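# Load the gear blank into the gear shaper chuck

## Task

Set the gear blank down inside the chuck of the gear shaper so it stays seated there once the robot lets go.

## Robot and tools

Robot. Two arms, left_arm and right_arm, each with a parallel two-finger gripper. The scene frame has its origin at table height, halfway between the arms, a little behind the near edge of the table; +x points out over the table, +z up, and left_arm sits on the +y side (around y = +0.31 m) with right_arm near y = -0.29 m. The words left and right do not match the sides of the images. Each arm reports its hand pose in its own base frame, and offsets you send also use that arm's base axes. Both bases are almost level with the scene axes. The fixed cameras and the table use the scene frame. A gripper's fingers point along its own +z, and they open and close along its y. end_effector_position is the point between the pads, roughly 1 cm short of the tips.

Numbers in a row. Every row holds 14 plain numbers, each from -1 to 1, and covers both arms even when only one moves: dx, dy, dz, rx, ry, rz, opening for left_arm, then the same seven for right_arm. The first six of each arm are an offset, not a pose: they measure from that arm's Hand target as it stood when the action or move began, along the arm's base axes, with the turn taken about the Hand target position. The scale is 1.0 = 0.6 m for dx, dy, dz and 1.0 = 180 degrees for rx, ry, rz, which form a single rotation vector. Sending the same offset again moves the arm further. Six zeros means no new request for that arm. The opening is absolute: +1 fully open (0.093 m), -1 shut. A 0 in the opening is a real command, so always resend the opening you want kept.

execute_actions(actions, cameras). actions is a list of up to 15 actions; each action is a table of up to 15 rows, one row per 1/30 s step, and a short table repeats its final row until step 15. All rows of one action are measured from the action's start pose, not from each other. An empty actions list returns state plus images (all cameras by default). cameras picks images by name: cam_high, cam_low, cam_left_wrist, cam_right_wrist, or ["all"]; a wrong name invalidates the call.

move(target, speed, blend, opening_speed, grip_force, blocking, cameras). target is one 14-number row or a list of up to 15 rows; every row is an offset from the same starting Hand targets, not chained. The grippers travel in straight lines and finish together, capped at 10 s. speed is the path's top speed in m/s (0.002 to 2.9, default 0.25), turning at up to twice that in rad/s; one value or one per target. blend (metres) rounds corners of a list; 0 stops at each point. opening_speed is how fast the opening changes per second on the -1..1 scale (at least 0.2). grip_force is newtons per pad, 10 to 50, one value or one per arm; it persists, and low values close slowly. blocking=false returns after about 0.5 s while the move continues. The result adds a move: line such as done, off_target, moving, held or fault, plus limits (paced means the pose was clipped, held means steps were withheld). Done means at rest within 10 mm and 2 degrees of its target; it says nothing about contact. Paths ignore obstacles and the other arm; steer around each arm's own base rather than passing close to it.

wait(seconds) lets time pass (0 to 3600) without new commands; a running move goes on. stop() brakes a running move. zoom_image(camera, region) enlarges [x0, y0, x1, y1] pixels of that camera's newest image, at most 504 by 504. finished_scene(scene) ends the scene for good (scene 1 or 2); call it only once the blank sits in the chuck unaided.

Results. Each arm lists end_effector_position (m) and end_effector_quat_wxyz in its base frame, the Hand target (where the next offsets start), Joint positions ending with the finger gap in metres, Joint velocities (may be marked within noise or omitted), joint torques, grip_measured and Tool commands. The gripper often stops short of or below its Hand target, or tilts, especially when reaching far; looks and waits do not fix that, so check the pose after each motion and send the remaining gap as an offset. Orientation commands are clipped to 40 degrees away from the measured one per step. Joint limits (rad): waist -2.618 to 3.054, shoulder 0 to 3.142, elbow 0 to 3.142 (straight at 2.901), wrist pitch -1.571 to 1.571, wrist yaw -1.571 to 1.571, wrist roll -2.094 to 2.094.

Gripping. grip_measured uses the -1..1 scale. The pads meet near -0.94, and each millimetre of object width adds about 0.0208 to that. For a firm grip on a rigid part, command about 0.41 below the reading for its width and keep sending it; to release, send a value well above that reading. A blocked arm keeps pushing until commanded back past its gripper.

Avoid. Do not drop the blank, release it while moving, or let it fall far; do not knock anything off the table. Move slowly near contact: faster moves and targets deep past contact hit harder. Keep the arms, grippers and wrist cameras apart, and never close one gripper on the other's fingers. Avoid striking the shaper, table, the bar, spacers, plate or rail near the bases. Long holding at full stretch heats motors; a MOTOR HOT line warns, and at 90 °C the arm folds and is lost. Objects may occasionally be nudged by outside pushes.

Each tool is called after "Call:" by a JSON object that holds its "name" and its "arguments".

## Session

Call:
{"name": "execute_actions", "arguments": {"actions": []}}

Scene clock: 0.00 s.
left_arm: end_effector_position=(+0.3056, -0.1657, +0.3714) grip_measured=+1.000 end_effector_quat_wxyz=(+0.553, -0.201, +0.777, -0.224) | right_arm: end_effector_position=(+0.2173, +0.1099, +0.3579) grip_measured=+1.000 end_effector_quat_wxyz=(+0.430, +0.067, +0.879, +0.196)
Joint positions: left_arm=[-0.781 1.111 1.261 -0.512 -0.617 -0.853 0.093] | right_arm=[0.625 0.913 1.416 -1.106 0.227 0.658 0.093]
Joint velocities: within noise
Joint torques (N m): no reading
Heat: left arm: 33 °C; right arm: 33 °C.
Hand target: left_arm +0.3051, -0.1660, +0.3729; +0.553, -0.200, +0.777, -0.225 | right_arm +0.2185, +0.1104, +0.3642; +0.438, +0.068, +0.873, +0.201
Tool commands: left_gripper/opening=+1.0 right_gripper/opening=+1.0

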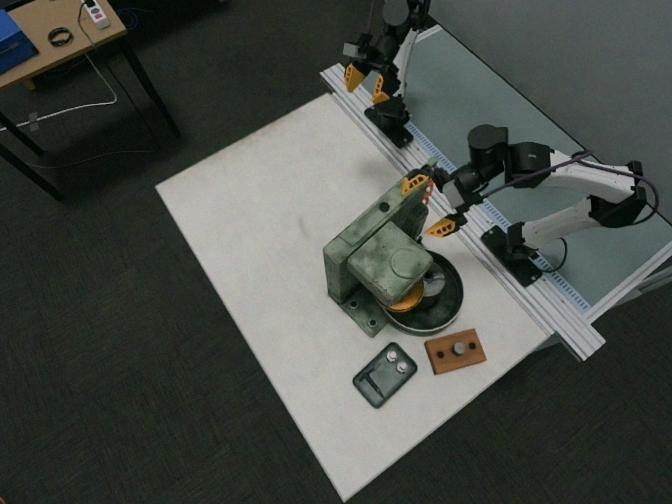

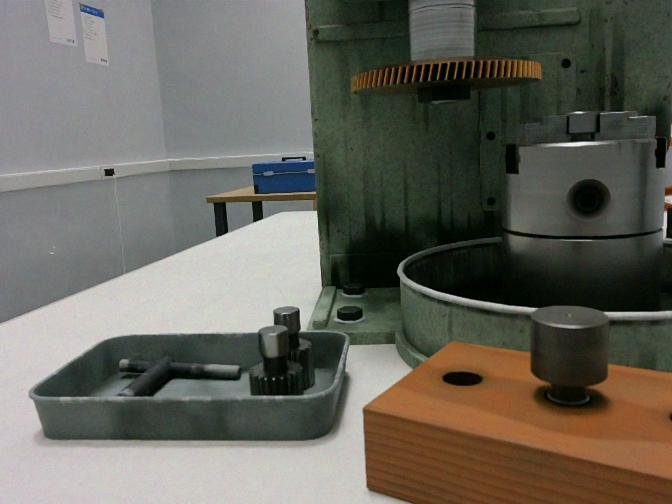

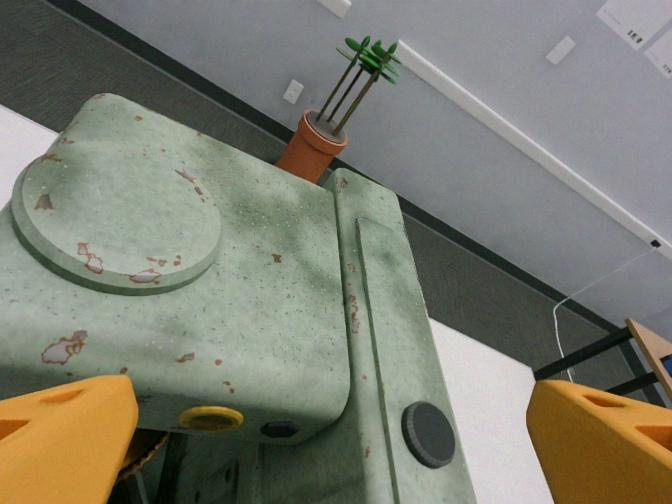

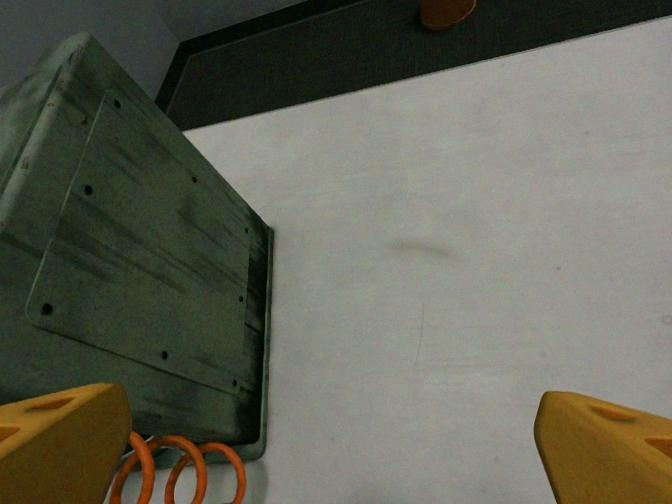

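Call:
{"name": "zoom_image", "arguments": {"camera": "cam_high", "region": [310, 160, 510, 420]}}

Call:
{"name": "zoom_image", "arguments": {"camera": "cam_low", "region": [330, 80, 672, 504]}}

Call:
{"name": "zoom_image", "arguments": {"camera": "cam_low", "region": [0, 280, 380, 460]}}

Scaled by 1.938 from the camera's image (finer frame: 960x720).

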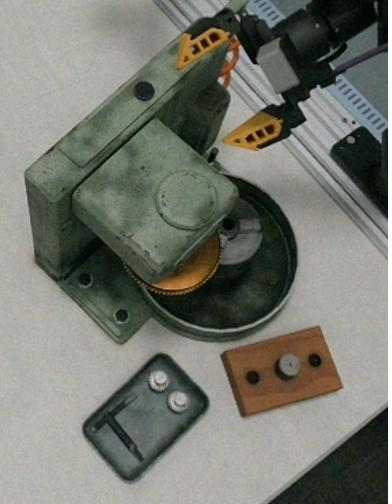

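Scaled by 1.189 from the camera's image (finer frame: 960x720).

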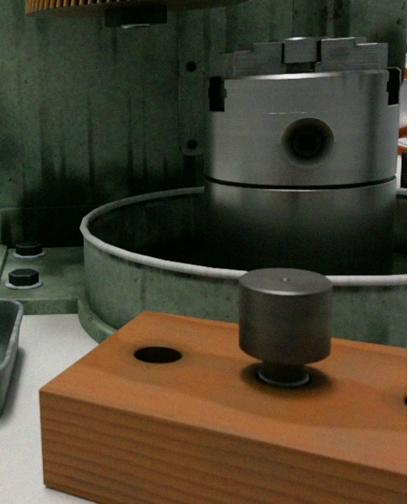

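Scaled by 1.326 from the camera's image (finer frame: 960x720).

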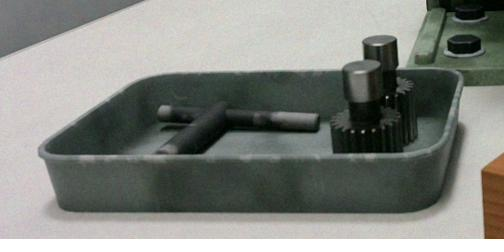

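Call:
{"name": "zoom_image", "arguments": {"camera": "cam_high", "region": [320, 170, 480, 350]}}

Call:
{"name": "zoom_image", "arguments": {"camera": "cam_low", "region": [310, 0, 672, 260]}}

Call:
{"name": "zoom_image", "arguments": {"camera": "cam_low", "region": [490, 90, 672, 260]}}

Call:
{"name": "zoom_image", "arguments": {"camera": "cam_high", "region": [410, 310, 500, 390]}}

Scaled by 2.800 from the camera's image (finer frame: 960x720).

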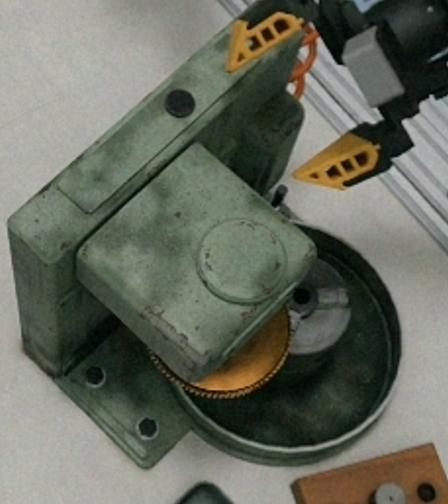

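Scaled by 1.392 from the camera's image (finer frame: 960x720).

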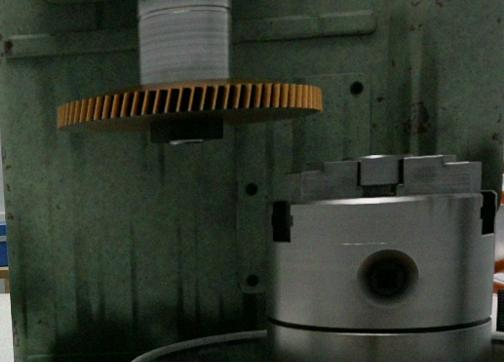

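Scaled by 2.769 from the camera's image (finer frame: 960x720).

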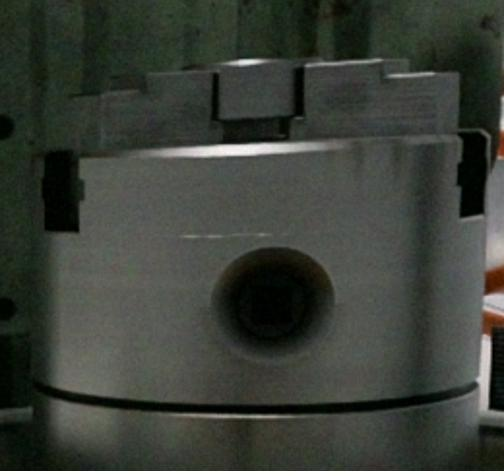

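Scaled by 5.600 from the camera's image (finer frame: 960x720).

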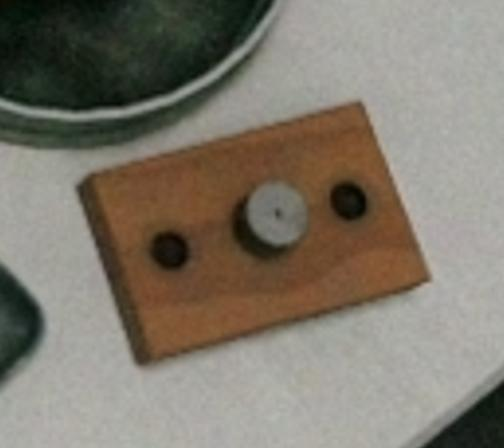

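Call:
{"name": "zoom_image", "arguments": {"camera": "cam_low", "region": [510, 290, 630, 430]}}

Call:
{"name": "zoom_image", "arguments": {"camera": "cam_high", "region": [400, 245, 480, 325]}}

Call:
{"name": "zoom_image", "arguments": {"camera": "cam_low", "region": [220, 290, 340, 420]}}

Scaled by 3.600 from the camera's image (finer frame: 960x720).

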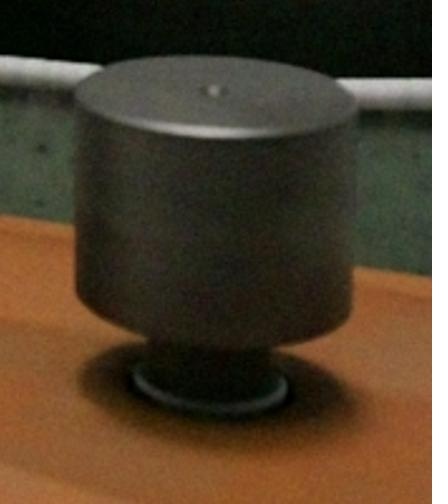

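Scaled by 6.300 from the camera's image (finer frame: 960x720).

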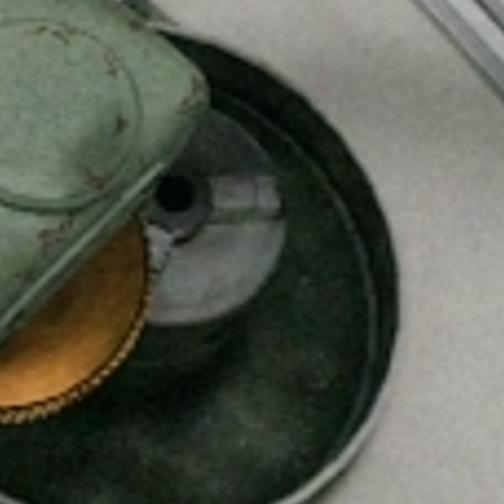

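Scaled by 3.877 from the camera's image (finer frame: 960x720).

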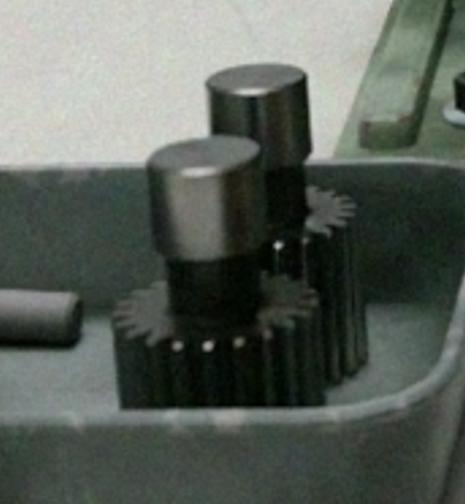

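Call:
{"name": "move", "arguments": {"target": [[-0.11, 0.10, 0.0, 0.10, 0.045, -0.065, 1.0, 0,0,0,0,0,0, 1.0], [-0.146, 0.186, -0.205, 0.2008, 0.0891, -0.1306, 1.0, 0,0,0,0,0,0, 1.0]], "blend": 0.03, "speed": 0.3, "cameras": ["all"]}}

Scene clock: 176.43 s.
left_arm: end_effector_position=(+0.2187, -0.0546, +0.2542) grip_measured=+1.000 end_effector_quat_wxyz=(+0.423, +0.105, +0.898, -0.052) | right_arm: end_effector_position=(+0.2173, +0.1099, +0.3579) grip_measured=+1.000 end_effector_quat_wxyz=(+0.430, +0.067, +0.879, +0.196)
Joint positions: left_arm=[-0.254 0.704 0.978 -0.964 -0.012 -0.016 0.093] | right_arm=[0.625 0.913 1.416 -1.106 0.227 0.658 0.093]
Joint torques (N m): left_arm=[0.9 -0.1 4.94 2.44 0.05 0.14] | right_arm=[-0.21 -0.47 7.83 2.18 0.16 0]
Heat: left arm: 43 °C; right arm: 45 °C.
Hand target: left_arm +0.2175, -0.0543, +0.2499; +0.419, +0.110, +0.900, -0.052 | right_arm +0.2185, +0.1104, +0.3642; +0.438, +0.068, +0.873, +0.201
Off the commanded pose: left_arm 0.004 m, 1 deg | right_arm 0.006 m, 1 deg.
move: done
cam_left_wrist: T_world_to_cam=[[-0.22294, -0.97471, 0.0154, -0.00762], [-0.88399, 0.19548, -0.42468, 0.34901], [0.41093, -0.10829, -0.90521, 0.22147]] pos_world=[0.21581, -0.05167, 0.34881]

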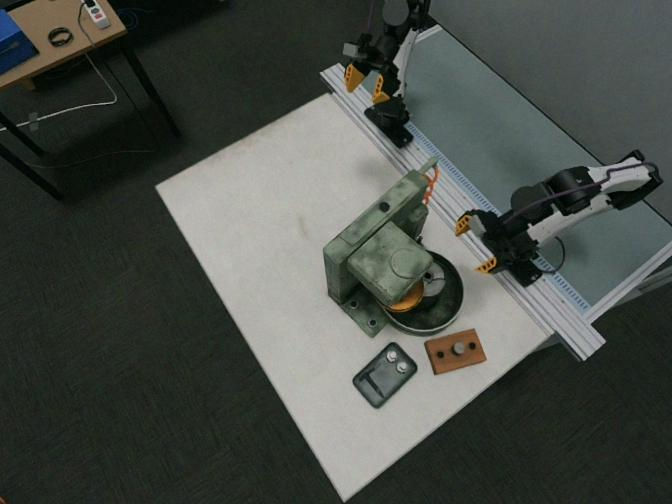

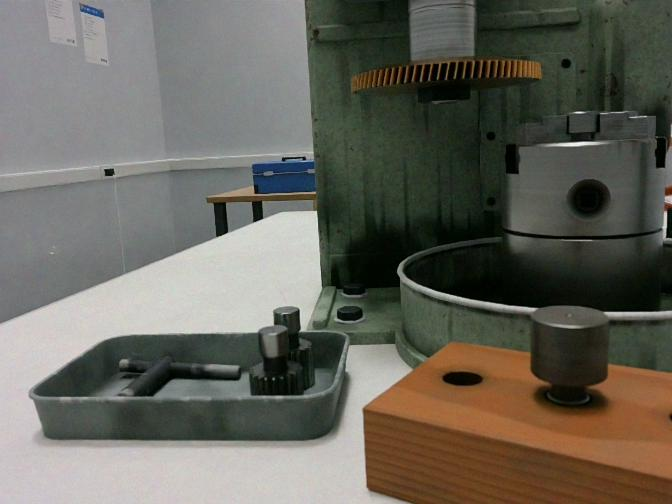

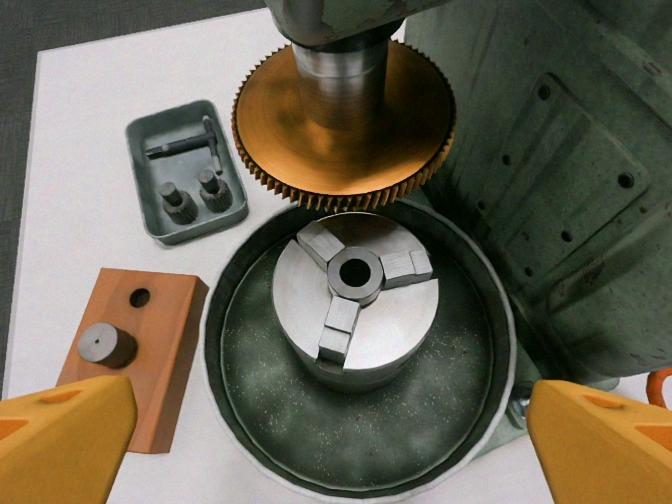

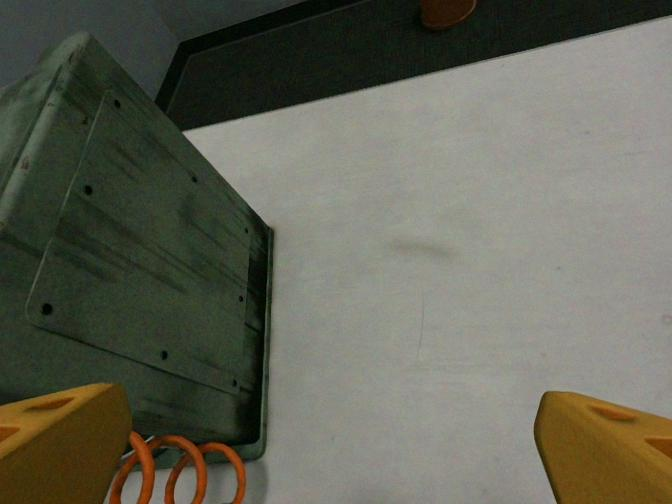

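Call:
{"name": "zoom_image", "arguments": {"camera": "cam_left_wrist", "region": [260, 190, 460, 390]}}

Call:
{"name": "zoom_image", "arguments": {"camera": "cam_left_wrist", "region": [40, 250, 240, 460]}}

Scaled by 2.520 from the camera's image (finer frame: 960x720).

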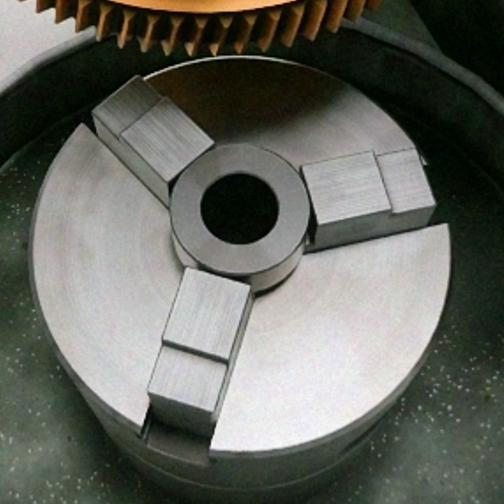

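Scaled by 2.400 from the camera's image (finer frame: 960x720).

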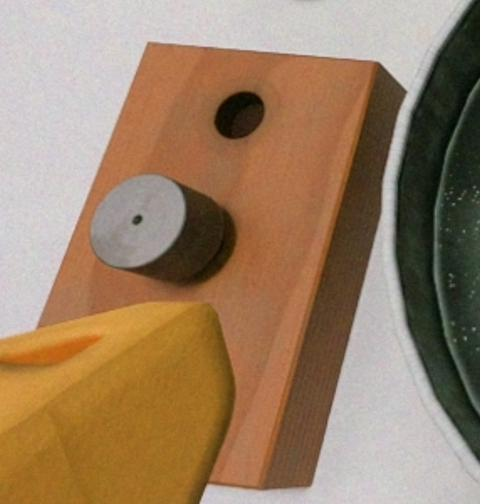

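Call:
{"name": "move", "arguments": {"target": [0.0642, 0.2255, -0.2198, 0.0064, -0.0034, 0.1722, 0.25, 0,0,0,0,0,0, 1.0], "speed": 0.3, "cameras": ["cam_left_wrist", "cam_low"]}}

Scene clock: 219.57 s.
left_arm: end_effector_position=(+0.2579, +0.0787, +0.1251) grip_measured=+0.252 end_effector_quat_wxyz=(+0.428, -0.125, +0.892, +0.069) | right_arm: end_effector_position=(+0.2173, +0.1099, +0.3579) grip_measured=+1.000 end_effector_quat_wxyz=(+0.430, +0.067, +0.879, +0.196)
Joint positions: left_arm=[0.293 0.76 0.445 -0.358 -0.005 0.017 0.057] | right_arm=[0.625 0.913 1.416 -1.106 0.227 0.658 0.093]
Joint torques (N m): left_arm=[0.72 -0.39 5.49 2.6 -0.1 0.01] | right_arm=[-0.23 -0.46 7.83 2.19 0.16 0]
Heat: left arm: 44 °C; right arm: 46 °C.
Hand target: left_arm +0.2562, +0.0809, +0.1182; +0.422, -0.130, +0.895, +0.072 | right_arm +0.2185, +0.1104, +0.3642; +0.438, +0.068, +0.873, +0.201
Off the commanded pose: left_arm 0.008 m, 1 deg | right_arm 0.006 m, 1 deg.
move: done
cam_left_wrist: T_world_to_cam=[[0.29122, -0.95664, -0.005, 0.0015], [-0.86008, -0.25953, -0.4392, 0.33429], [0.41886, 0.13221, -0.89838, 0.08112]] pos_world=[0.2531, 0.07747, 0.21971]
Images, in order (width x height): cam_low 672x504, cam_left_wrist 672x504.

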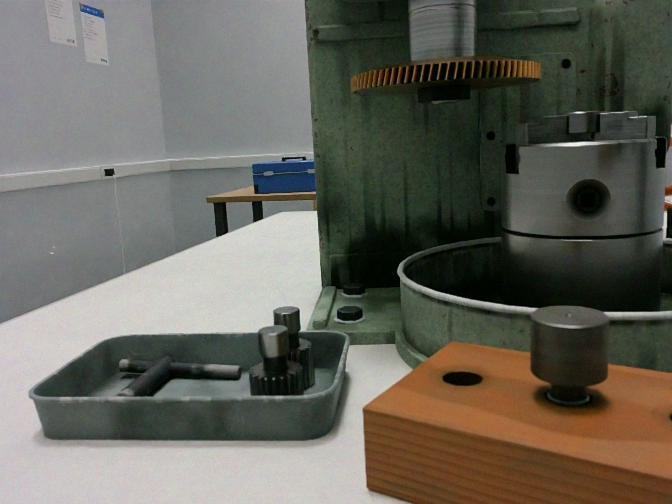

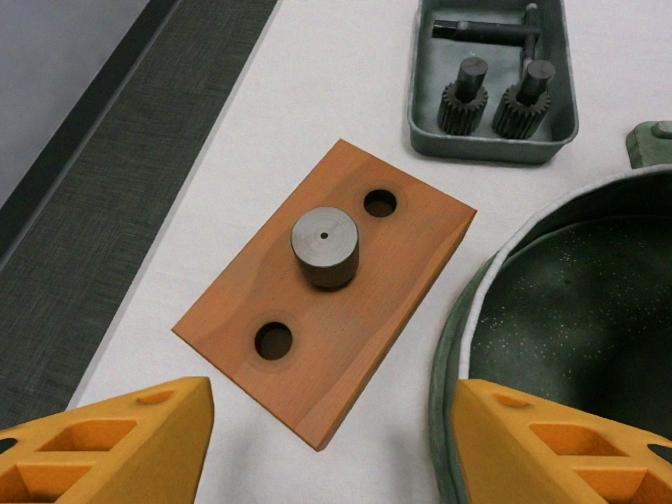

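Call:
{"name": "move", "arguments": {"target": [0.0697, 0.0277, -0.057, 0, 0, 0, 0.25, 0,0,0,0,0,0, 1.0], "speed": 0.2, "cameras": ["cam_left_wrist", "cam_low"]}}

Scene clock: 255.43 s.
left_arm: end_effector_position=(+0.2984, +0.0969, +0.0877) grip_measured=+0.252 end_effector_quat_wxyz=(+0.424, -0.133, +0.893, +0.072) | right_arm: end_effector_position=(+0.2173, +0.1099, +0.3579) grip_measured=+1.000 end_effector_quat_wxyz=(+0.430, +0.067, +0.879, +0.196)
Joint positions: left_arm=[0.312 1.085 0.409 -0.005 -0.004 0.017 0.057] | right_arm=[0.625 0.913 1.416 -1.106 0.227 0.658 0.093]
Joint torques (N m): left_arm=[0.79 -2.04 5.79 2.59 0.03 0.12] | right_arm=[-0.21 -0.44 7.84 2.18 0.16 0]
Heat: left arm: 45 °C; right arm: 47 °C.
Hand target: left_arm +0.2979, +0.0975, +0.0838; +0.421, -0.130, +0.895, +0.072 | right_arm +0.2185, +0.1104, +0.3642; +0.438, +0.068, +0.873, +0.201
Off the commanded pose: left_arm 0.004 m, 0 deg | right_arm 0.006 m, 1 deg.
move: done
cam_left_wrist: T_world_to_cam=[[0.30847, -0.95122, -0.00456, 0.00125], [-0.85835, -0.27628, -0.43232, 0.35783], [0.40997, 0.13727, -0.90171, 0.03063]] pos_world=[0.2942, 0.09584, 0.18232]
Images, in order (width x height): cam_low 672x504, cam_left_wrist 672x504.

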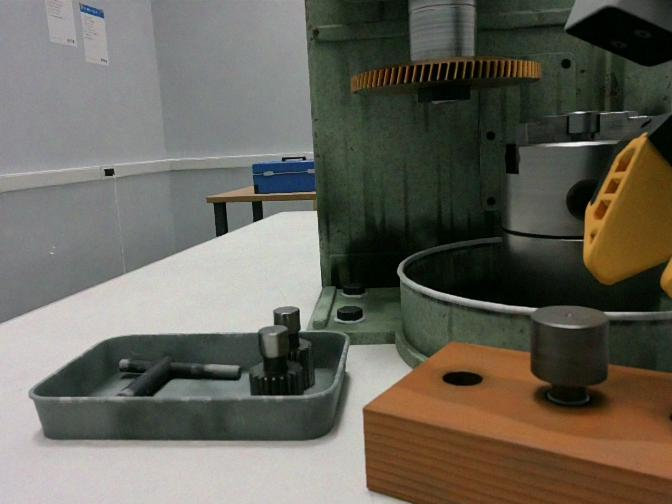

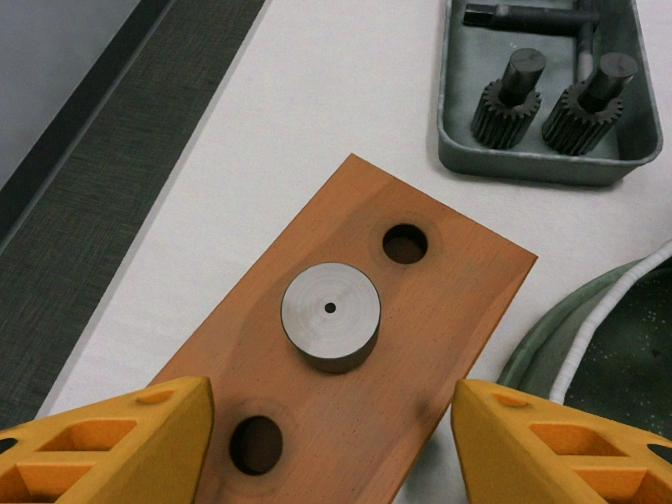

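Call:
{"name": "move", "arguments": {"target": [0.0515, 0.0183, -0.0463, 0, 0, 0, 0.25, 0,0,0,0,0,0, 1.0], "speed": 0.12, "cameras": ["cam_left_wrist", "cam_low"]}}

Scene clock: 270.90 s.
left_arm: end_effector_position=(+0.3231, +0.1077, +0.0532) grip_measured=+0.252 end_effector_quat_wxyz=(+0.416, -0.137, +0.896, +0.072) | right_arm: end_effector_position=(+0.2173, +0.1099, +0.3579) grip_measured=+1.000 end_effector_quat_wxyz=(+0.430, +0.067, +0.879, +0.196)
Joint positions: left_arm=[0.321 1.347 0.411 0.238 -0.001 0.018 0.057] | right_arm=[0.625 0.913 1.416 -1.106 0.227 0.658 0.093]
Joint torques (N m): left_arm=[0.13 -3.23 6.91 2.56 0.03 0.14] | right_arm=[-0.23 -0.47 7.84 2.18 0.16 0]
Heat: left arm: 44 °C; right arm: 48 °C.
Hand target: left_arm +0.3289, +0.1085, +0.0561; +0.422, -0.130, +0.895, +0.072 | right_arm +0.2185, +0.1104, +0.3642; +0.438, +0.068, +0.873, +0.201
Off the commanded pose: left_arm 0.006 m, 1 deg | right_arm 0.006 m, 1 deg.
move: done
cam_left_wrist: T_world_to_cam=[[0.31455, -0.94923, -0.00347, 0.00159], [-0.86316, -0.2845, -0.41715, 0.36892], [0.39499, 0.13421, -0.90883, -0.00655]] pos_world=[0.32053, 0.10734, 0.14794]
Images, in order (width x height): cam_low 672x504, cam_left_wrist 672x504.

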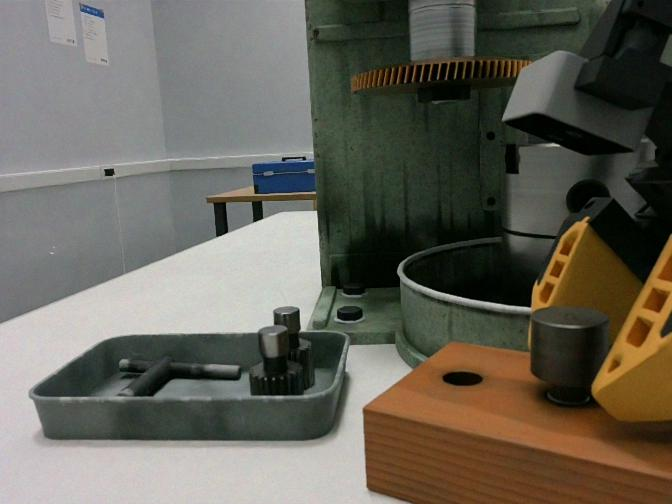

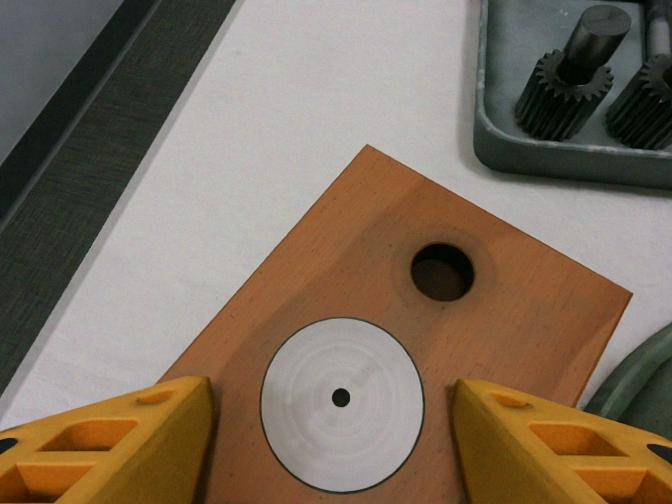

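Call:
{"name": "move", "arguments": {"target": [0.0065, -0.0007, 0.0113, 0, 0, 0, 0.25, 0,0,0,0,0,0, 1.0], "speed": 0.08, "cameras": ["cam_left_wrist", "cam_low"]}}

Scene clock: 296.77 s.
left_arm: end_effector_position=(+0.3265, +0.1089, +0.0576) grip_measured=+0.252 end_effector_quat_wxyz=(+0.418, -0.137, +0.895, +0.072) | right_arm: end_effector_position=(+0.2173, +0.1099, +0.3579) grip_measured=+1.000 end_effector_quat_wxyz=(+0.430, +0.067, +0.879, +0.196)
Joint positions: left_arm=[0.321 1.347 0.43 0.222 -0.001 0.018 0.057] | right_arm=[0.625 0.913 1.416 -1.106 0.227 0.658 0.093]
Joint torques (N m): left_arm=[-0.57 -4.1 7.62 2.37 -0.02 0.09] | right_arm=[-0.23 -0.46 7.84 2.19 0.16 0]
Heat: left arm: 44 °C; right arm: 48 °C.
Hand target: left_arm +0.3327, +0.1081, +0.0629; +0.422, -0.130, +0.895, +0.072 | right_arm +0.2185, +0.1104, +0.3642; +0.438, +0.068, +0.873, +0.201
Off the commanded pose: left_arm 0.008 m, 1 deg | right_arm 0.006 m, 1 deg.
move: done
cam_left_wrist: T_world_to_cam=[[0.31457, -0.94923, -0.00351, 0.00157], [-0.86195, -0.2841, -0.41991, 0.37366], [0.3976, 0.13512, -0.90756, -0.00514]] pos_world=[0.32362, 0.10834, 0.15224]
Images, in order (width x height): cam_low 672x504, cam_left_wrist 672x504.

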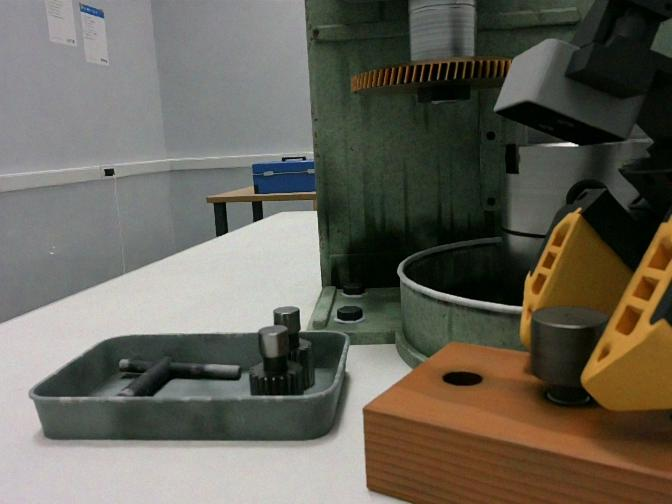

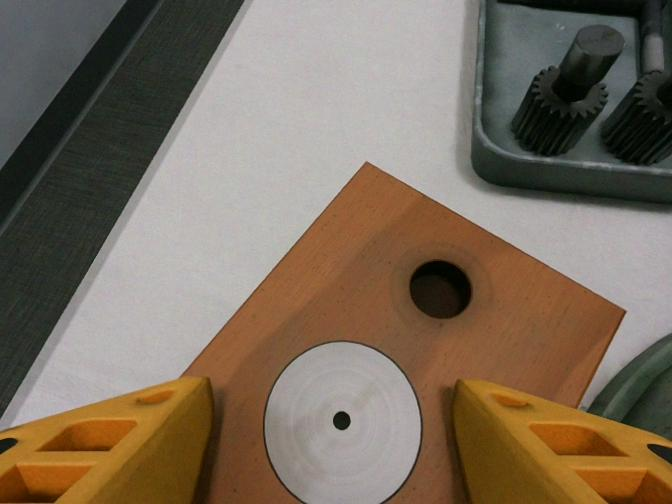

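Call:
{"name": "zoom_image", "arguments": {"camera": "cam_low", "region": [500, 190, 672, 420]}}

Scaled by 2.191 from the camera's image (finer frame: 960x720).

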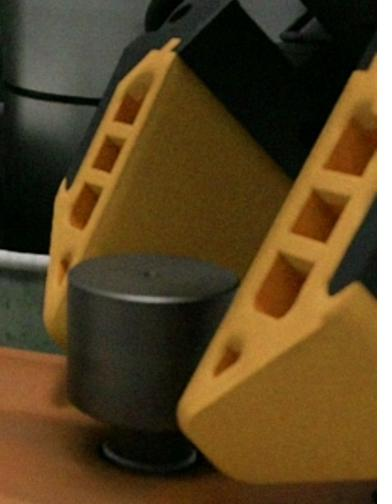

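Call:
{"name": "move", "arguments": {"target": [0.0, -0.005, 0.0078, 0, 0, 0, 0.25, 0,0,0,0,0,0, 1.0], "speed": 0.08, "cameras": ["cam_left_wrist", "cam_low"]}}

Scene clock: 313.90 s.
left_arm: end_effector_position=(+0.3261, +0.1049, +0.0557) grip_measured=+0.252 end_effector_quat_wxyz=(+0.410, -0.133, +0.900, +0.068) | right_arm: end_effector_position=(+0.2173, +0.1099, +0.3579) grip_measured=+1.000 end_effector_quat_wxyz=(+0.430, +0.067, +0.879, +0.196)
Joint positions: left_arm=[0.311 1.347 0.438 0.196 -0.001 0.018 0.057] | right_arm=[0.625 0.913 1.416 -1.106 0.227 0.658 0.093]
Joint torques (N m): left_arm=[-0.8 -5.98 7.79 2.25 -0.11 0.04] | right_arm=[-0.21 -0.49 7.86 2.19 0.16 0]
Heat: left arm: 44 °C; right arm: 48 °C.
Hand target: left_arm +0.3327, +0.1051, +0.0675; +0.422, -0.130, +0.895, +0.072 | right_arm +0.2185, +0.1104, +0.3642; +0.438, +0.068, +0.873, +0.201
Off the commanded pose: left_arm 0.014 m, 2 deg | right_arm 0.006 m, 1 deg.
move: off_target (left_arm)
cam_left_wrist: T_world_to_cam=[[0.30434, -0.95256, -0.00353, 0.00165], [-0.87214, -0.27715, -0.40319, 0.37308], [0.38308, 0.12579, -0.91511, 0.00004]] pos_world=[0.32486, 0.10497, 0.15047]
Images, in order (width x height): cam_low 672x504, cam_left_wrist 672x504.

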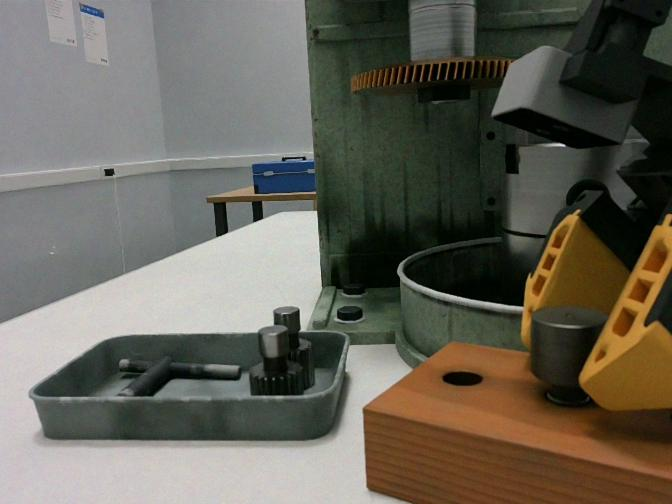

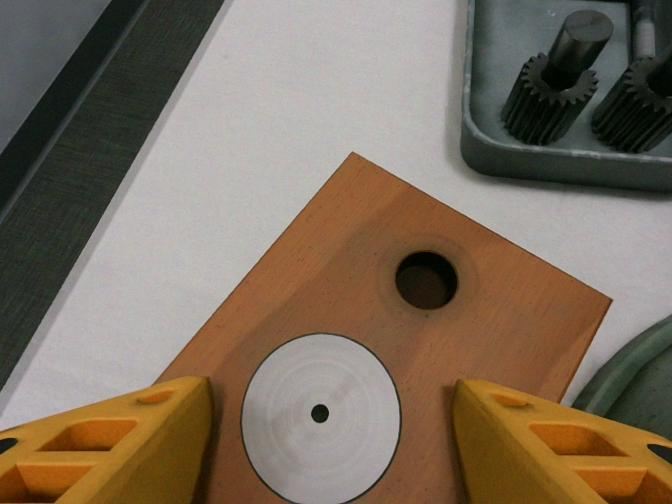

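Call:
{"name": "move", "arguments": {"target": [[0.0, 0.0052, 0.03, 0, 0, 0, 0.25, 0,0,0,0,0,0, 1.0],[0.0, 0.0052, -0.0025, 0, 0, 0, 0.25, 0,0,0,0,0,0, 1.0]], "speed": 0.08, "cameras": ["cam_left_wrist", "cam_low"]}}

Scene clock: 328.50 s.
left_arm: end_effector_position=(+0.3355, +0.1079, +0.0733) grip_measured=+0.252 end_effector_quat_wxyz=(+0.428, -0.131, +0.891, +0.071) | right_arm: end_effector_position=(+0.2173, +0.1099, +0.3579) grip_measured=+1.000 end_effector_quat_wxyz=(+0.430, +0.067, +0.879, +0.196)
Joint positions: left_arm=[0.311 1.329 0.475 0.18 -0.001 0.018 0.057] | right_arm=[0.625 0.913 1.416 -1.106 0.227 0.658 0.093]
Joint torques (N m): left_arm=[0.54 -3.48 4.79 2.62 0 0.09] | right_arm=[-0.23 -0.47 7.83 2.19 0.16 0]
Heat: left arm: 44 °C; right arm: 49 °C.
Hand target: left_arm +0.3327, +0.1082, +0.0661; +0.422, -0.130, +0.895, +0.072 | right_arm +0.2185, +0.1104, +0.3642; +0.438, +0.068, +0.873, +0.201
Off the commanded pose: left_arm 0.008 m, 1 deg | right_arm 0.006 m, 1 deg.
move: done
cam_left_wrist: T_world_to_cam=[[0.30447, -0.95252, -0.00355, 0.00162], [-0.85606, -0.27199, -0.43953, 0.38588], [0.4177, 0.13686, -0.89822, -0.00179]] pos_world=[0.33059, 0.10675, 0.16801]
Images, in order (width x height): cam_low 672x504, cam_left_wrist 672x504.

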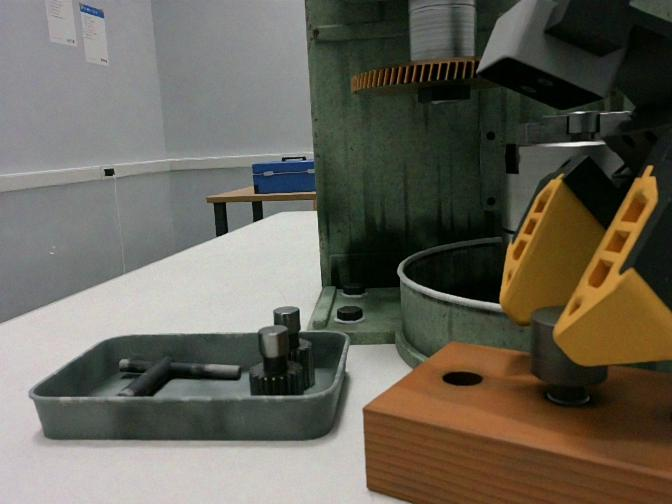

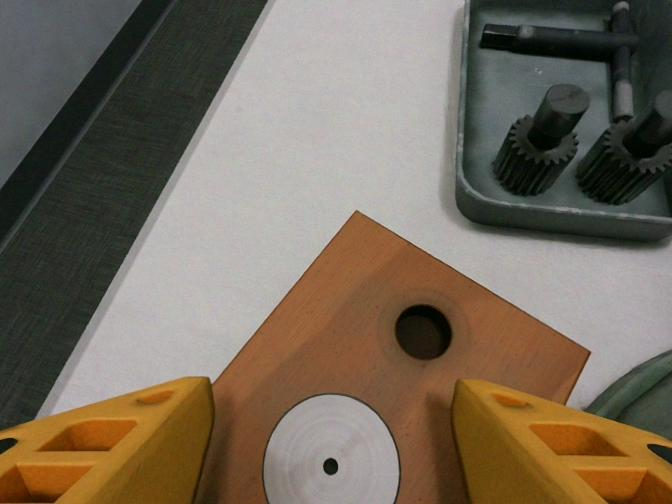

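Call:
{"name": "move", "arguments": {"target": [-0.0137, 0.0, -0.0143, 0, 0, 0, 0.25, 0,0,0,0,0,0, 1.0], "speed": 0.08, "cameras": ["cam_left_wrist", "cam_low"]}}

Scene clock: 335.03 s.
left_arm: end_effector_position=(+0.3270, +0.1082, +0.0627) grip_measured=+0.252 end_effector_quat_wxyz=(+0.425, -0.134, +0.892, +0.072) | right_arm: end_effector_position=(+0.2173, +0.1099, +0.3579) grip_measured=+1.000 end_effector_quat_wxyz=(+0.430, +0.067, +0.879, +0.196)
Joint positions: left_arm=[0.321 1.329 0.428 0.222 0.003 0.021 0.057] | right_arm=[0.625 0.913 1.416 -1.106 0.227 0.658 0.093]
Joint torques (N m): left_arm=[0.65 -3.82 4.67 2.61 0.04 0.13] | right_arm=[-0.23 -0.47 7.84 2.19 0.16 0]
Heat: left arm: 44 °C; right arm: 49 °C.
Hand target: left_arm +0.3245, +0.1082, +0.0575; +0.422, -0.130, +0.895, +0.072 | right_arm +0.2185, +0.1104, +0.3642; +0.438, +0.068, +0.873, +0.201
Off the commanded pose: left_arm 0.006 m, 1 deg | right_arm 0.006 m, 1 deg.
move: done
cam_left_wrist: T_world_to_cam=[[0.31008, -0.9507, -0.0029, 0.00248], [-0.85672, -0.2781, -0.43438, 0.37456], [0.41216, 0.13718, -0.90072, -0.00599]] pos_world=[0.3226, 0.10734, 0.15732]
Images, in order (width x height): cam_low 672x504, cam_left_wrist 672x504.

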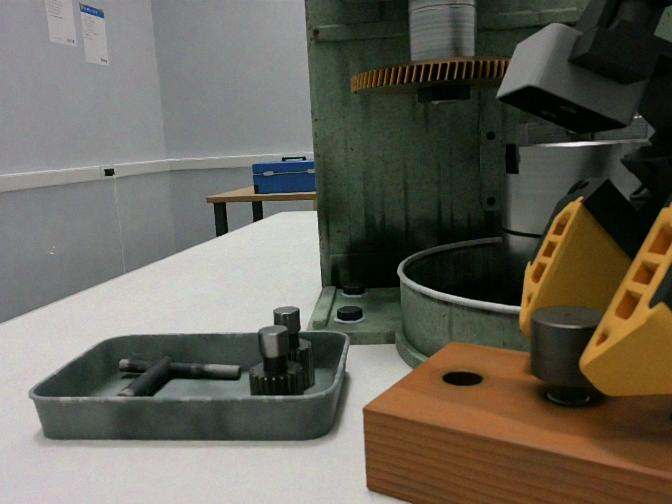

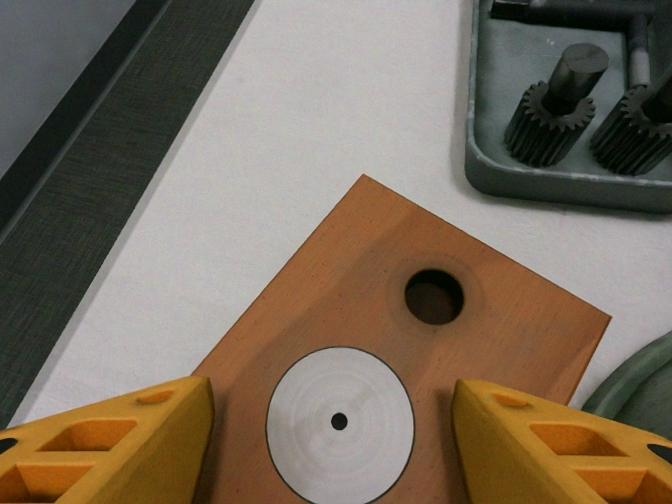

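Call:
{"name": "move", "arguments": {"target": [0.0, 0.0, 0.0, 0, 0, 0, -0.8, 0,0,0,0,0,0, 1.0], "grip_force": [20, 50], "cameras": ["cam_left_wrist", "cam_low"]}}

Scene clock: 346.27 s.
left_arm: end_effector_position=(+0.3278, +0.1066, +0.0630) grip_measured=-0.366 end_effector_quat_wxyz=(+0.427, -0.132, +0.892, +0.067) | right_arm: end_effector_position=(+0.2173, +0.1099, +0.3579) grip_measured=+1.000 end_effector_quat_wxyz=(+0.430, +0.067, +0.879, +0.196)
Joint positions: left_arm=[0.321 1.329 0.428 0.223 0.014 0.021 0.028] | right_arm=[0.625 0.913 1.416 -1.106 0.227 0.658 0.093]
Joint torques (N m): left_arm=[0.81 -3.78 4.59 2.58 -0.06 0.13] | right_arm=[-0.21 -0.47 7.83 2.19 0.16 0]
Heat: left arm: 45 °C; right arm: 49 °C.
Hand target: left_arm +0.3246, +0.1082, +0.0575; +0.422, -0.130, +0.895, +0.072 | right_arm +0.2185, +0.1104, +0.3642; +0.438, +0.068, +0.873, +0.201
Off the commanded pose: left_arm 0.007 m, 1 deg | right_arm 0.006 m, 1 deg.
grip_force (N): 20, 50
move: done
cam_left_wrist: T_world_to_cam=[[0.30218, -0.95324, 0.00377, 0.00307], [-0.85745, -0.27354, -0.43584, 0.3748], [0.41649, 0.12846, -0.90002, -0.00637]] pos_world=[0.3231, 0.10627, 0.15761]
Images, in order (width x height): cam_low 672x504, cam_left_wrist 672x504.

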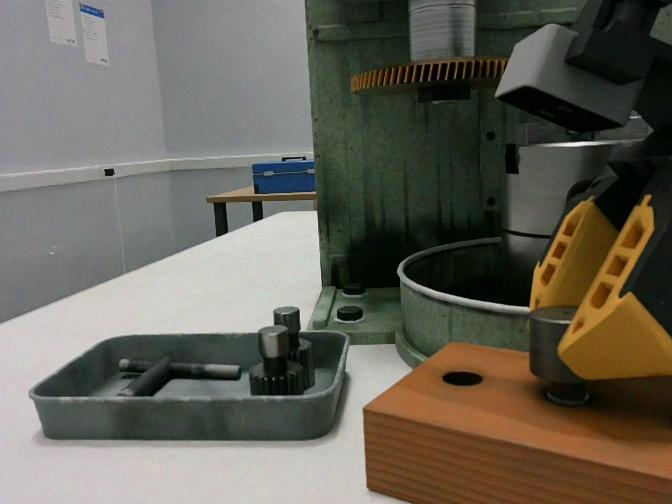

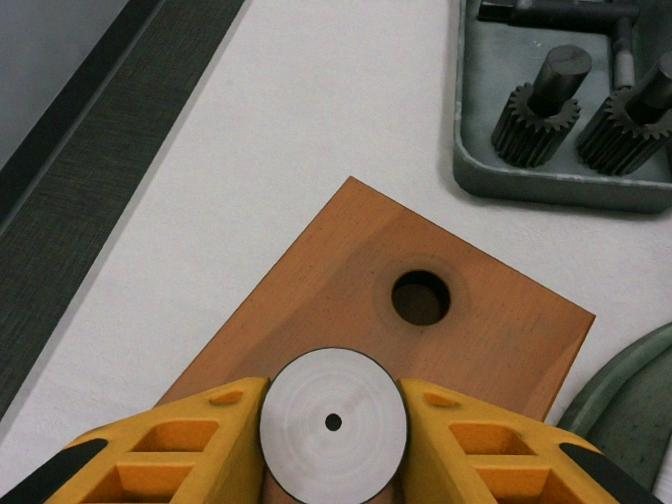

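Call:
{"name": "zoom_image", "arguments": {"camera": "cam_low", "region": [470, 0, 672, 420]}}

Call:
{"name": "zoom_image", "arguments": {"camera": "cam_low", "region": [500, 180, 672, 420]}}

Scaled by 1.200 from the camera's image (finer frame: 960x720).

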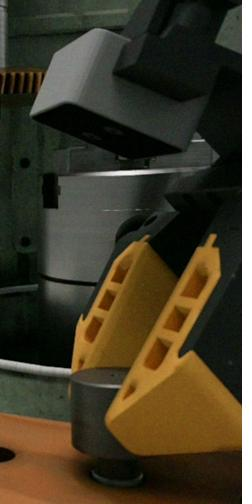

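Scaled by 2.100 from the camera's image (finer frame: 960x720).

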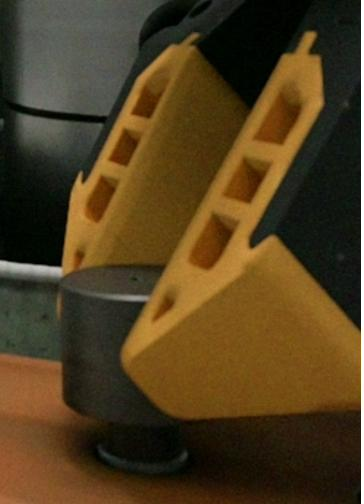

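Call:
{"name": "move", "arguments": {"target": [[0.0, 0.0, 0.0, 0, 0, 0, 0.25, 0,0,0,0,0,0, 1.0],[0.0048, 0.0015, -0.0025, 0.0217, -0.0689, 0, 0.25, 0,0,0,0,0,0, 1.0]], "speed": 0.1, "grip_force": [50, 50], "cameras": ["cam_left_wrist", "cam_low"]}}

Scene clock: 506.77 s.
left_arm: end_effector_position=(+0.3323, +0.1095, +0.0655) grip_measured=+0.248 end_effector_quat_wxyz=(+0.531, -0.124, +0.834, +0.087) | right_arm: end_effector_position=(+0.2173, +0.1099, +0.3579) grip_measured=+1.000 end_effector_quat_wxyz=(+0.430, +0.067, +0.879, +0.196)
Joint positions: left_arm=[0.325 1.446 0.237 0.775 0.014 0.021 0.057] | right_arm=[0.625 0.913 1.416 -1.106 0.227 0.658 0.093]
Joint torques (N m): left_arm=[0.51 -3.18 3.49 2.74 -0.02 0.1] | right_arm=[-0.2 -0.43 7.84 2.18 0.16 0]
Heat: left arm: 48 °C; right arm: 51 °C.
Hand target: left_arm +0.3274, +0.1091, +0.0560; +0.520, -0.123, +0.841, +0.087 | right_arm +0.2185, +0.1104, +0.3642; +0.438, +0.068, +0.873, +0.201
Off the commanded pose: left_arm 0.011 m, 2 deg | right_arm 0.006 m, 1 deg.
move: off_target (left_arm)
cam_left_wrist: T_world_to_cam=[[0.3052, -0.95229, -0.00009, 0.00356], [-0.73186, -0.23449, -0.63984, 0.34793], [0.6093, 0.19535, -0.7685, -0.08633]] pos_world=[0.30615, 0.10184, 0.15628]
Images, in order (width x height): cam_low 672x504, cam_left_wrist 672x504.

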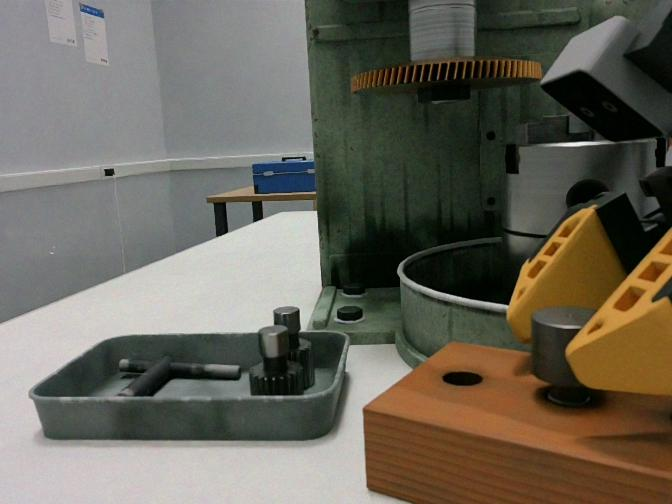

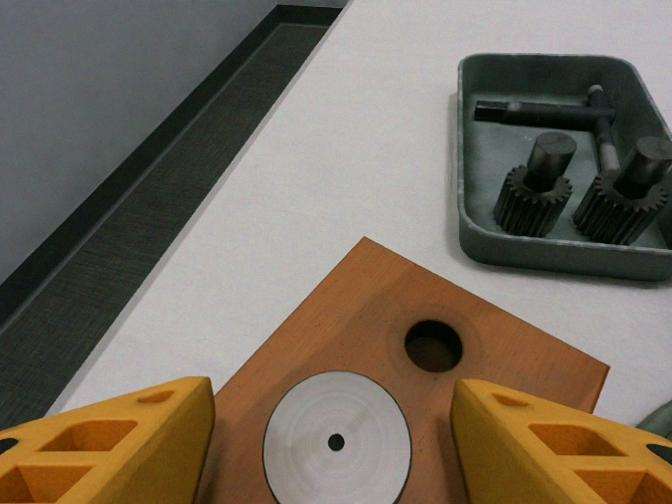

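Call:
{"name": "move", "arguments": {"target": [[0.0050, 0.0015, 0.0033, 0, 0, 0, 0.25, 0,0,0,0,0,0, 1.0],[0.0050, 0.0015, 0.0033, 0, 0, 0, -0.8, 0,0,0,0,0,0, 1.0]], "speed": 0.08, "grip_force": [25, 50], "cameras": ["cam_left_wrist", "cam_low"]}}

Scene clock: 519.17 s.
left_arm: end_effector_position=(+0.3325, +0.1083, +0.0652) grip_measured=-0.378 end_effector_quat_wxyz=(+0.531, -0.122, +0.834, +0.084) | right_arm: end_effector_position=(+0.2173, +0.1099, +0.3579) grip_measured=+1.000 end_effector_quat_wxyz=(+0.430, +0.067, +0.879, +0.196)
Joint positions: left_arm=[0.325 1.446 0.237 0.774 0.021 0.021 0.027] | right_arm=[0.625 0.913 1.416 -1.106 0.227 0.658 0.093]
Joint torques (N m): left_arm=[0.51 -3.03 4.71 2.6 -0.1 0.1] | right_arm=[-0.2 -0.44 7.84 2.19 0.16 0]
Heat: left arm: 48 °C; right arm: 51 °C.
Hand target: left_arm +0.3304, +0.1100, +0.0580; +0.520, -0.123, +0.841, +0.088 | right_arm +0.2185, +0.1104, +0.3642; +0.438, +0.068, +0.873, +0.201
Off the commanded pose: left_arm 0.008 m, 2 deg | right_arm 0.006 m, 1 deg.
grip_force (N): 25, 50
move: done
cam_left_wrist: T_world_to_cam=[[0.29926, -0.95417, 0.00282, 0.00441], [-0.7334, -0.23191, -0.63901, 0.34781], [0.61038, 0.18916, -0.76919, -0.08615]] pos_world=[0.30635, 0.10116, 0.15598]
Images, in order (width x height): cam_low 672x504, cam_left_wrist 672x504.

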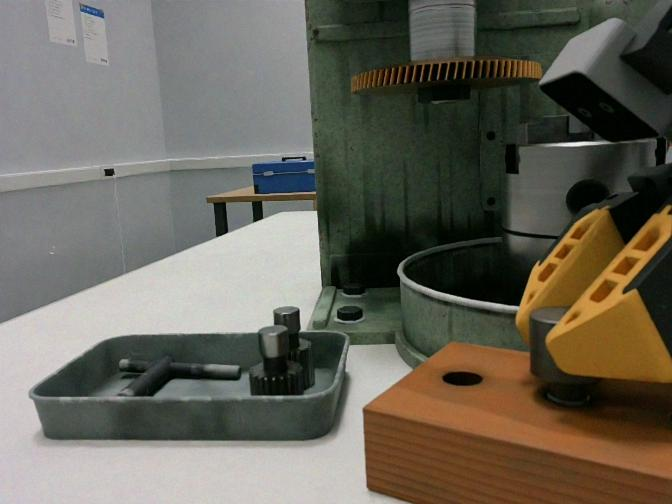

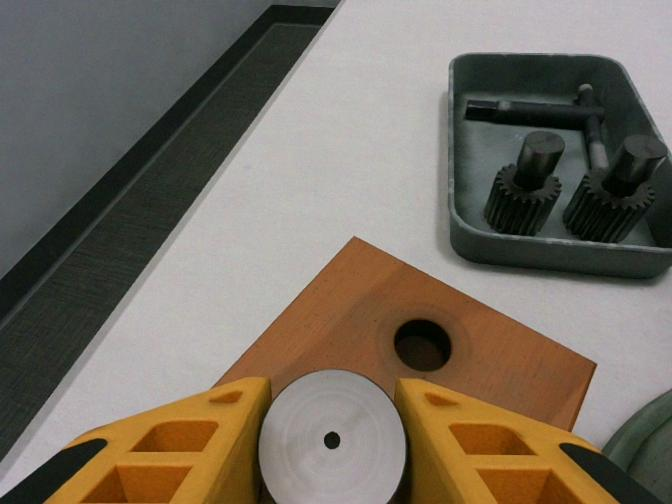

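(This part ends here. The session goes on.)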